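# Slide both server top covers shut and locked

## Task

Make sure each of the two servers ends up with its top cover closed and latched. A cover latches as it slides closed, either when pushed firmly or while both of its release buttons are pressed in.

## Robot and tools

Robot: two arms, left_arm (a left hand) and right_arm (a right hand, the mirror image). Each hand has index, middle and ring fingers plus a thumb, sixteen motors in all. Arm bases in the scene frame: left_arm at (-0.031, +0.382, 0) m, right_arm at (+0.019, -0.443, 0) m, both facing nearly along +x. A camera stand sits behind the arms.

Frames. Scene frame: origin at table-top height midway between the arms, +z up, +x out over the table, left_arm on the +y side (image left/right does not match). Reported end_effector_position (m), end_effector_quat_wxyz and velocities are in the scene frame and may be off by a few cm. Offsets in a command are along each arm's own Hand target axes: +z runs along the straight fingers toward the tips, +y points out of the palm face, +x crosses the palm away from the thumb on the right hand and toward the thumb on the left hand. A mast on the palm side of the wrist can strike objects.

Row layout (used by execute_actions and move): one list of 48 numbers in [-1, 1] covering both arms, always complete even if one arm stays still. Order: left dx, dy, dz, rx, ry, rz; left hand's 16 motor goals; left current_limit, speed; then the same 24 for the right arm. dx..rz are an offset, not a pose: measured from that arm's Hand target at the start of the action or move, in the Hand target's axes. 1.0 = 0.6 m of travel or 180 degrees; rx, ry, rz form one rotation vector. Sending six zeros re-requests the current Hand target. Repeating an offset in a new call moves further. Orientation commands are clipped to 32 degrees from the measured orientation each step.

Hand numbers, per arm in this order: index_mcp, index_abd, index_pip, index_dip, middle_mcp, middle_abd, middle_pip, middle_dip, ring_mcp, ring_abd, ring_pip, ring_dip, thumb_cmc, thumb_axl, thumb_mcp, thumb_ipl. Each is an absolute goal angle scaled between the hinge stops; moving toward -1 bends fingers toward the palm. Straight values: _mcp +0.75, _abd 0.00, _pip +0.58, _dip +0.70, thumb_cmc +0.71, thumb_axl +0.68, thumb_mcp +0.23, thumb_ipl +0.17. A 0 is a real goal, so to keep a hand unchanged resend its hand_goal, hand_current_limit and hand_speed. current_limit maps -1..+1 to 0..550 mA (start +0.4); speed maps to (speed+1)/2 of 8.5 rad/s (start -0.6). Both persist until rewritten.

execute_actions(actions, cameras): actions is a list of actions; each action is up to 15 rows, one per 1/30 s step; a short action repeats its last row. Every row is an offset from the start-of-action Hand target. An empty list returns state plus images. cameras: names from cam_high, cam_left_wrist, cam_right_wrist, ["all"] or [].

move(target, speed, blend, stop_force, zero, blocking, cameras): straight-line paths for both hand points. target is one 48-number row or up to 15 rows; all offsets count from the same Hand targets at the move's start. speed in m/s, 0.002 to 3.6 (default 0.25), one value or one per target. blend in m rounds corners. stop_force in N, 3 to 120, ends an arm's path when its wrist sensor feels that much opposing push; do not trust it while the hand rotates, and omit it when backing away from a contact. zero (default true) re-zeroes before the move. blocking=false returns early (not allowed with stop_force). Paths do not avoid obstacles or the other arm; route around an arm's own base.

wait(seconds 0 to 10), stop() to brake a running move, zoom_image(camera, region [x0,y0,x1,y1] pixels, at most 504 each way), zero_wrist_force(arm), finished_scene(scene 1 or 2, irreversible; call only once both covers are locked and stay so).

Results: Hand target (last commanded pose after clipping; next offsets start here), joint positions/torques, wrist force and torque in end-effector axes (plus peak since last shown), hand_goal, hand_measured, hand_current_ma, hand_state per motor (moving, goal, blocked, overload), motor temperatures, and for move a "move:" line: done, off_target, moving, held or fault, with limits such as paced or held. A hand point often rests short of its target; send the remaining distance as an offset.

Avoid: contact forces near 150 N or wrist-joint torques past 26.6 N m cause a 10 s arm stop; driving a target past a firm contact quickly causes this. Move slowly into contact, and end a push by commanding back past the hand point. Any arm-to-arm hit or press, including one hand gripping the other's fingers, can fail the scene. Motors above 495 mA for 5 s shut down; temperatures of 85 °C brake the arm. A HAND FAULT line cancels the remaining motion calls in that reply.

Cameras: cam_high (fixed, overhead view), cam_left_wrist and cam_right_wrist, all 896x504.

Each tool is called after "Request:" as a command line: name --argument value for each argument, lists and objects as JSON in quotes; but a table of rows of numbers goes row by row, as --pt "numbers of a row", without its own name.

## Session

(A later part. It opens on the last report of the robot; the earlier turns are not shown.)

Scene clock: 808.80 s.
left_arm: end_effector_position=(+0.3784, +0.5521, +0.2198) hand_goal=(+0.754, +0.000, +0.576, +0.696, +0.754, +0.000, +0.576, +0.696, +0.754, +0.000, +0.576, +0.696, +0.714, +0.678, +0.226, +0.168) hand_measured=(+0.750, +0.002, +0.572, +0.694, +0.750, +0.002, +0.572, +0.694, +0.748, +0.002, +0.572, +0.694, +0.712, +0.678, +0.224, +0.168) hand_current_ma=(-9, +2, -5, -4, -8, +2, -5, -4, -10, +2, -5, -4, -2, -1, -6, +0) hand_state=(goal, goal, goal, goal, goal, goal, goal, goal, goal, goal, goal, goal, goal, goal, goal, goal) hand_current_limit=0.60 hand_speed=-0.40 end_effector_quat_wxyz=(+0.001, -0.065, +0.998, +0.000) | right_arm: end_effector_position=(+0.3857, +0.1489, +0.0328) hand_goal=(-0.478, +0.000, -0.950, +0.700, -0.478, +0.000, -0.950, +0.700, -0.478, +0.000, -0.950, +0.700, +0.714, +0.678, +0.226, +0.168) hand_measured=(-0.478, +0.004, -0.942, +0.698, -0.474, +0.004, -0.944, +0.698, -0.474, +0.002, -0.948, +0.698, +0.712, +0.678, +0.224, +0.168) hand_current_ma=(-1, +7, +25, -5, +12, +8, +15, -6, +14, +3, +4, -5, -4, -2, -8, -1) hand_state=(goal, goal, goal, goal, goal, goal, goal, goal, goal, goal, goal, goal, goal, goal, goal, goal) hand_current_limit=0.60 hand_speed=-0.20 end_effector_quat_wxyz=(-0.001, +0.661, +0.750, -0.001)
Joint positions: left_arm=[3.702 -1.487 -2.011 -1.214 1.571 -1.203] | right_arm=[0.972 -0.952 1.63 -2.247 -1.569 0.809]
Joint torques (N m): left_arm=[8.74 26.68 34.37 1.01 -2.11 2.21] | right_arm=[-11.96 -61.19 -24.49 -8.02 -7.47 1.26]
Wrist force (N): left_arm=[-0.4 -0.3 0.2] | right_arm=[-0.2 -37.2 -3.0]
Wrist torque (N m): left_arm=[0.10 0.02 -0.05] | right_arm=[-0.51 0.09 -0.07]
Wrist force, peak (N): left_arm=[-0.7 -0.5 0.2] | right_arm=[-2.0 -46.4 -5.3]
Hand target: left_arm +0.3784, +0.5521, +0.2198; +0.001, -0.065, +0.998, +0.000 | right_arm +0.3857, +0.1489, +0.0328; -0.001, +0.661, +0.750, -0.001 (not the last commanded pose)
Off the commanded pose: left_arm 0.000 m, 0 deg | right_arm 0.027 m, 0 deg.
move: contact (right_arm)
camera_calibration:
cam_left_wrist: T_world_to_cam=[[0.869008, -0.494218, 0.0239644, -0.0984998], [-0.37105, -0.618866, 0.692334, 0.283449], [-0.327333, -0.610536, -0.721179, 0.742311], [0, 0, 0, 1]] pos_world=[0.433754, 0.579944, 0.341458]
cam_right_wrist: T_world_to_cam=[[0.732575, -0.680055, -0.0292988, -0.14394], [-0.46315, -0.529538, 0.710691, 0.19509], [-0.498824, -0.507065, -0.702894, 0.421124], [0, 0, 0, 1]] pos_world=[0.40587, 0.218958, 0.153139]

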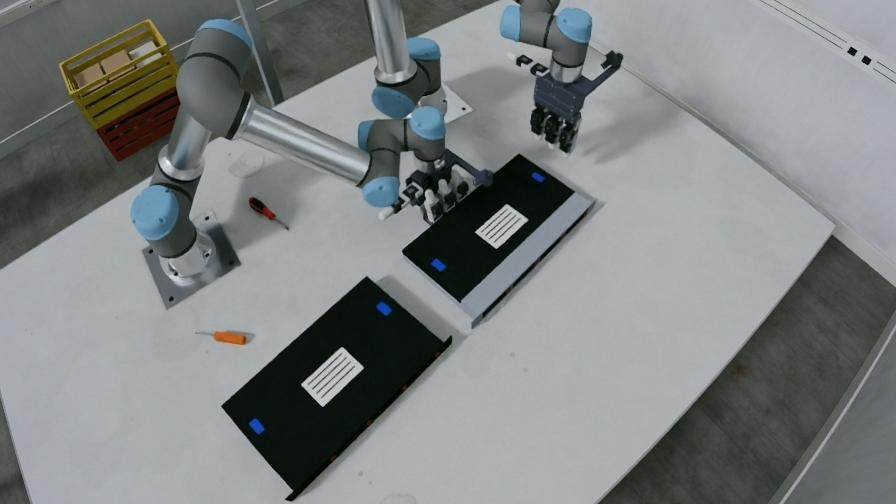

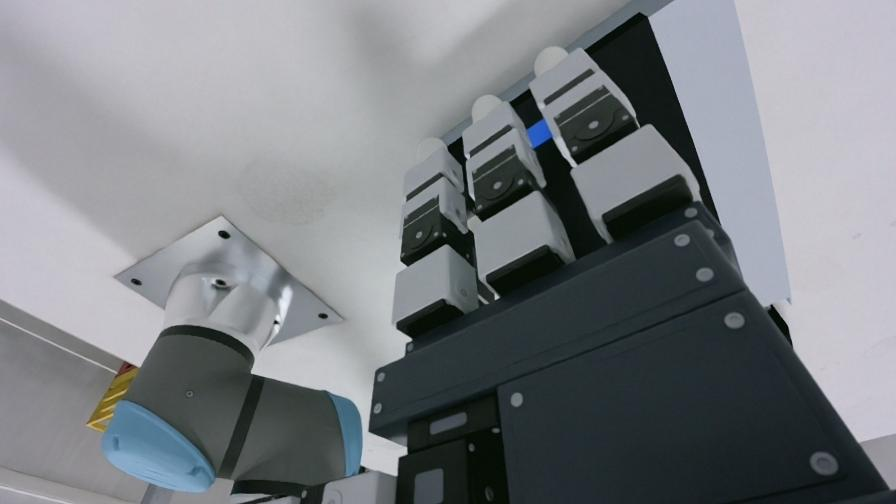

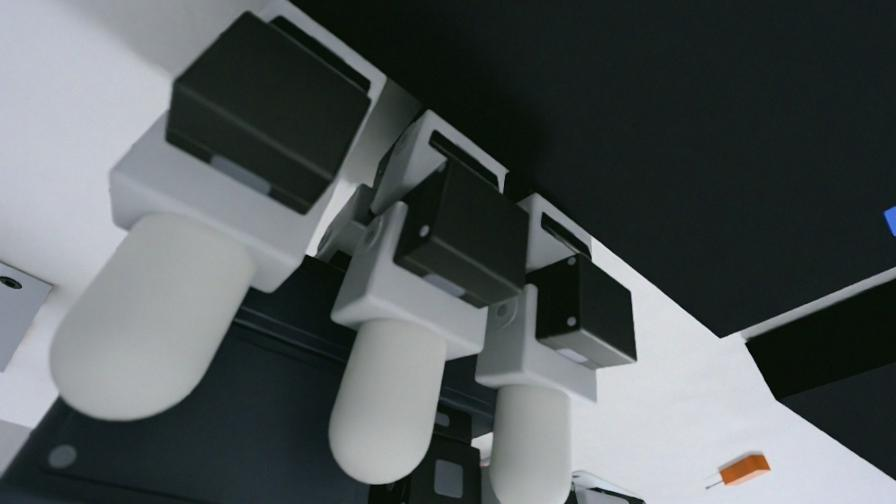

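Request:
move --target '[0,0,0,0,0,0,0.754,0,0.576,0.696,0.754,0,0.576,0.696,0.754,0,0.576,0.696,0.714,0.678,0.226,0.168,0.6,-0.4,0,0.01,0,0,0,0,-0.479,0,-0.95,0.7,-0.479,0,-0.95,0.7,-0.479,0,-0.95,0.7,0.714,0.678,0.226,0.168,0.6,-0.2]' --speed 0.01 --stop_force 32

Request:
move --pt "0 0 0 0 0 0 0.754 0 0.576 0.696 0.754 0 0.576 0.696 0.754 0 0.576 0.696 0.714 0.678 0.226 0.168 0.6 -0.4 0 -0.04 0 0 0 0 -0.479 0 -0.95 0.7 -0.479 0 -0.95 0.7 -0.479 0 -0.95 0.7 0.714 0.678 0.226 0.168 0.6 -0.2" --pt "0 0 0 0 0 0 0.754 0 0.576 0.696 0.754 0 0.576 0.696 0.754 0 0.576 0.696 0.714 0.678 0.226 0.168 0.6 -0.4 0 -0.04 -0.2 0 0 0 -0.479 0 -0.95 0.7 -0.479 0 -0.95 0.7 -0.479 0 -0.95 0.7 0.714 0.678 0.226 0.168 0.6 -0.2" --speed 0.1 --blend 0.005 --cameras '["all"]'

Request:
zoom_image --camera "cam_high" --region '[385, 130, 610, 340]'

Request:
zoom_image --camera "cam_high" --region '[210, 265, 460, 504]'

Request:
zoom_image --camera "cam_high" --region '[390, 230, 480, 320]'

Scene clock: 822.60 s.
left_arm: end_effector_position=(+0.3784, +0.5521, +0.2198) hand_goal=(+0.754, +0.000, +0.576, +0.696, +0.754, +0.000, +0.576, +0.696, +0.754, +0.000, +0.576, +0.696, +0.714, +0.678, +0.226, +0.168) hand_measured=(+0.750, +0.002, +0.572, +0.694, +0.750, +0.002, +0.572, +0.694, +0.748, +0.002, +0.572, +0.694, +0.712, +0.678, +0.224, +0.168) hand_current_ma=(-9, +2, -5, -4, -8, +2, -5, -4, -10, +2, -5, -4, -2, -1, -6, +0) hand_state=(goal, goal, goal, goal, goal, goal, goal, goal, goal, goal, goal, goal, goal, goal, goal, goal) hand_current_limit=0.60 hand_speed=-0.40 end_effector_quat_wxyz=(+0.001, -0.065, +0.998, +0.000) | right_arm: end_effector_position=(+0.3866, +0.1490, +0.0327) hand_goal=(-0.478, +0.000, -0.950, +0.700, -0.478, +0.000, -0.950, +0.700, -0.478, +0.000, -0.950, +0.700, +0.714, +0.678, +0.226, +0.168) hand_measured=(-0.480, +0.006, -0.938, +0.698, -0.476, +0.006, -0.940, +0.698, -0.474, +0.004, -0.948, +0.698, +0.712, +0.678, +0.224, +0.168) hand_current_ma=(-6, +11, +38, -5, +7, +13, +27, -6, +10, +8, +7, -5, -4, -2, -8, -1) hand_state=(goal, goal, goal, goal, goal, goal, goal, goal, goal, goal, goal, goal, goal, goal, goal, goal) hand_current_limit=0.60 hand_speed=-0.20 end_effector_quat_wxyz=(-0.001, +0.661, +0.750, -0.001)
Joint positions: left_arm=[3.702 -1.487 -2.011 -1.214 1.571 -1.203] | right_arm=[0.971 -0.951 1.628 -2.246 -1.569 0.807]
Joint torques (N m): left_arm=[7.23 25.27 33.11 0.97 -2.25 2.23] | right_arm=[-14.11 -61.18 -27.1 -7 -5.39 1.33]
Wrist force (N): left_arm=[-0.3 -0.6 0.0] | right_arm=[-2.6 -42.2 -3.7]
Wrist torque (N m): left_arm=[0.08 0.00 -0.04] | right_arm=[-0.54 0.14 -0.51]
Wrist force, peak (N): left_arm=[-0.7 -0.3 0.2] | right_arm=[-5.1 -73.3 -7.9]
Hand target: left_arm +0.3784, +0.5521, +0.2198; +0.001, -0.065, +0.998, +0.000 | right_arm +0.3866, +0.1490, +0.0327; -0.001, +0.661, +0.750, -0.001 (not the last commanded pose)
Off the commanded pose: left_arm 0.000 m, 0 deg | right_arm 0.005 m, 0 deg.
move: contact (right_arm)

Scene clock: 824.60 s.
left_arm: end_effector_position=(+0.3784, +0.5521, +0.2198) hand_goal=(+0.754, +0.000, +0.576, +0.696, +0.754, +0.000, +0.576, +0.696, +0.754, +0.000, +0.576, +0.696, +0.714, +0.678, +0.226, +0.168) hand_measured=(+0.750, +0.002, +0.572, +0.694, +0.750, +0.002, +0.572, +0.694, +0.748, +0.002, +0.572, +0.694, +0.712, +0.678, +0.224, +0.168) hand_current_ma=(-9, +2, -5, -4, -8, +2, -5, -4, -10, +2, -5, -4, -2, -1, -6, +0) hand_state=(goal, goal, goal, goal, goal, goal, goal, goal, goal, goal, goal, goal, goal, goal, goal, goal) hand_current_limit=0.60 hand_speed=-0.40 end_effector_quat_wxyz=(+0.001, -0.065, +0.998, +0.000) | right_arm: end_effector_position=(+0.3631, +0.1460, +0.1527) hand_goal=(-0.478, +0.000, -0.950, +0.700, -0.478, +0.000, -0.950, +0.700, -0.478, +0.000, -0.950, +0.700, +0.714, +0.678, +0.226, +0.168) hand_measured=(-0.474, +0.002, -0.948, +0.698, -0.472, +0.002, -0.948, +0.698, -0.472, +0.002, -0.948, +0.698, +0.712, +0.678, +0.224, +0.168) hand_current_ma=(+13, +4, +6, -5, +20, +6, +6, -6, +18, +5, +5, -5, -4, -2, -8, -1) hand_state=(goal, goal, goal, goal, goal, goal, goal, goal, goal, goal, goal, goal, goal, goal, goal, goal) hand_current_limit=0.60 hand_speed=-0.20 end_effector_quat_wxyz=(-0.001, +0.661, +0.750, -0.001)
Joint positions: left_arm=[3.702 -1.487 -2.011 -1.214 1.571 -1.203] | right_arm=[0.997 -1.125 1.554 -1.998 -1.569 0.834]
Joint torques (N m): left_arm=[7.67 24.75 32.87 0.93 -2.51 2.3] | right_arm=[-6.02 -54.57 -33.11 -0.82 -0.31 -1.75]
Wrist force (N): left_arm=[-0.3 -0.6 0.2] | right_arm=[-0.6 1.0 -0.9]
Wrist torque (N m): left_arm=[0.05 0.00 -0.04] | right_arm=[0.30 0.11 -0.04]
Wrist force, peak (N): left_arm=[-0.4 -0.7 0.0] | right_arm=[-2.5 -42.3 -3.8]
Hand target: left_arm +0.3784, +0.5521, +0.2198; +0.001, -0.065, +0.998, +0.000 | right_arm +0.3631, +0.1460, +0.1528; -0.001, +0.661, +0.750, -0.001
Off the commanded pose: left_arm 0.000 m, 0 deg | right_arm 0.000 m, 0 deg.
move: done
camera_calibration:
cam_left_wrist: T_world_to_cam=[[0.869008, -0.494218, 0.0239644, -0.0984998], [-0.37105, -0.618866, 0.692334, 0.283449], [-0.327333, -0.610536, -0.721179, 0.742311], [0, 0, 0, 1]] pos_world=[0.433754, 0.579944, 0.341458]
cam_right_wrist: T_world_to_cam=[[0.732694, -0.679918, -0.0295221, -0.12593], [-0.462651, -0.529439, 0.71109, 0.0976009], [-0.499113, -0.507353, -0.702481, 0.492766], [0, 0, 0, 1]] pos_world=[0.383369, 0.216058, 0.273038]

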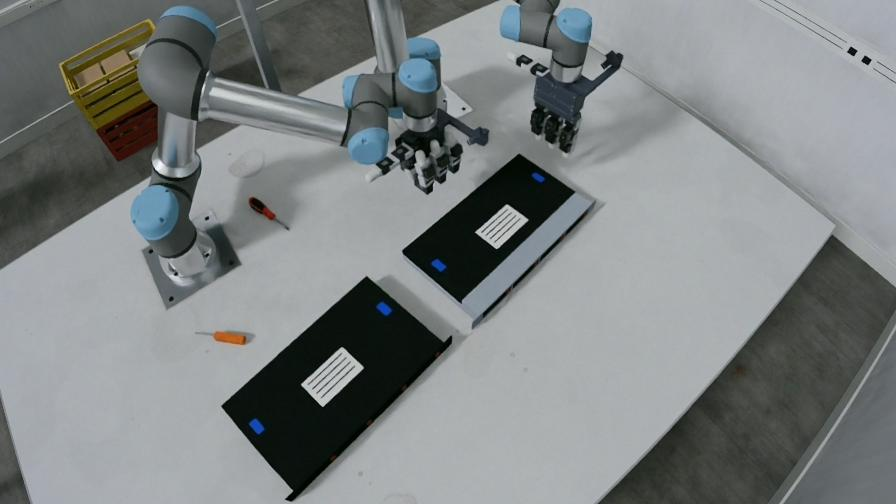

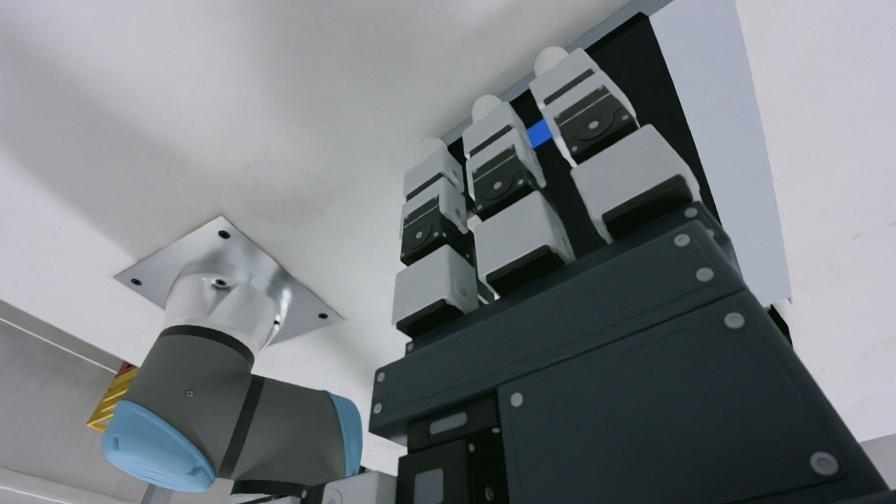

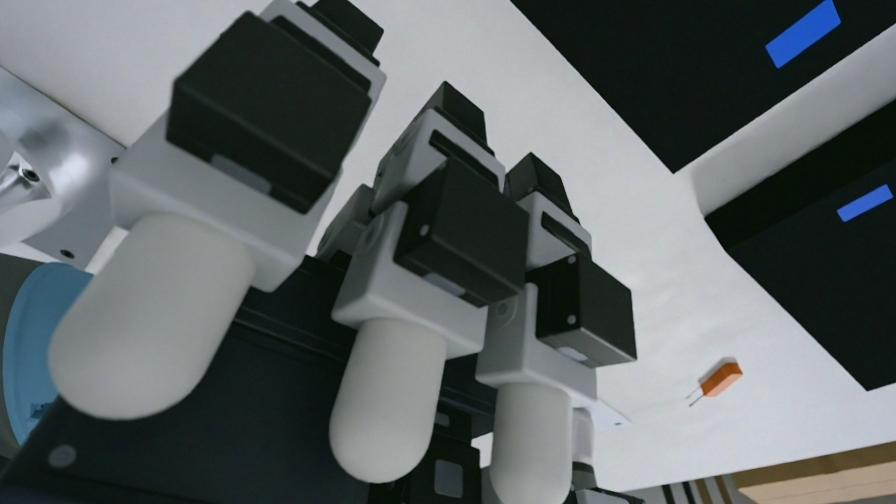

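Scaled by 2.240 from the camera's 896x504 image, which has a finer 1280x720 frame.

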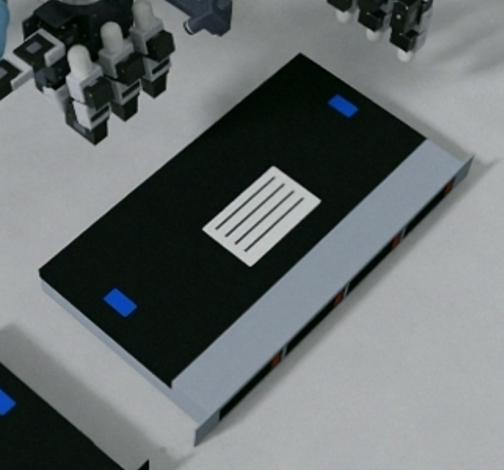

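Scaled by 2.016 from the camera's 896x504 image, which has a finer 1280x720 frame.

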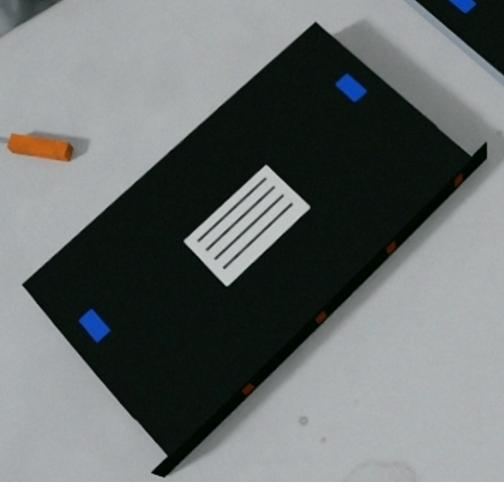

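Scaled by 5.600 from the camera's 896x504 image, which has a finer 1280x720 frame.

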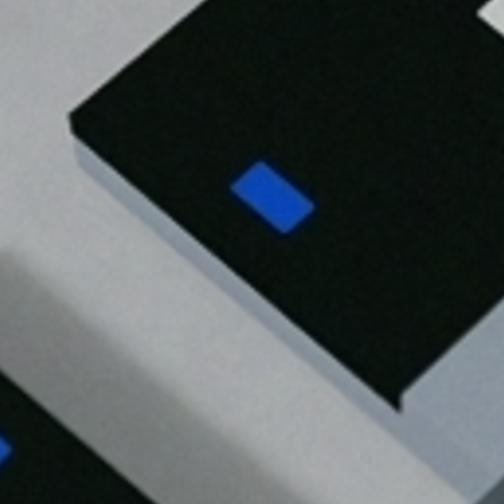

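Request:
finished_scene --scene 2

The scene is finished: the task was done.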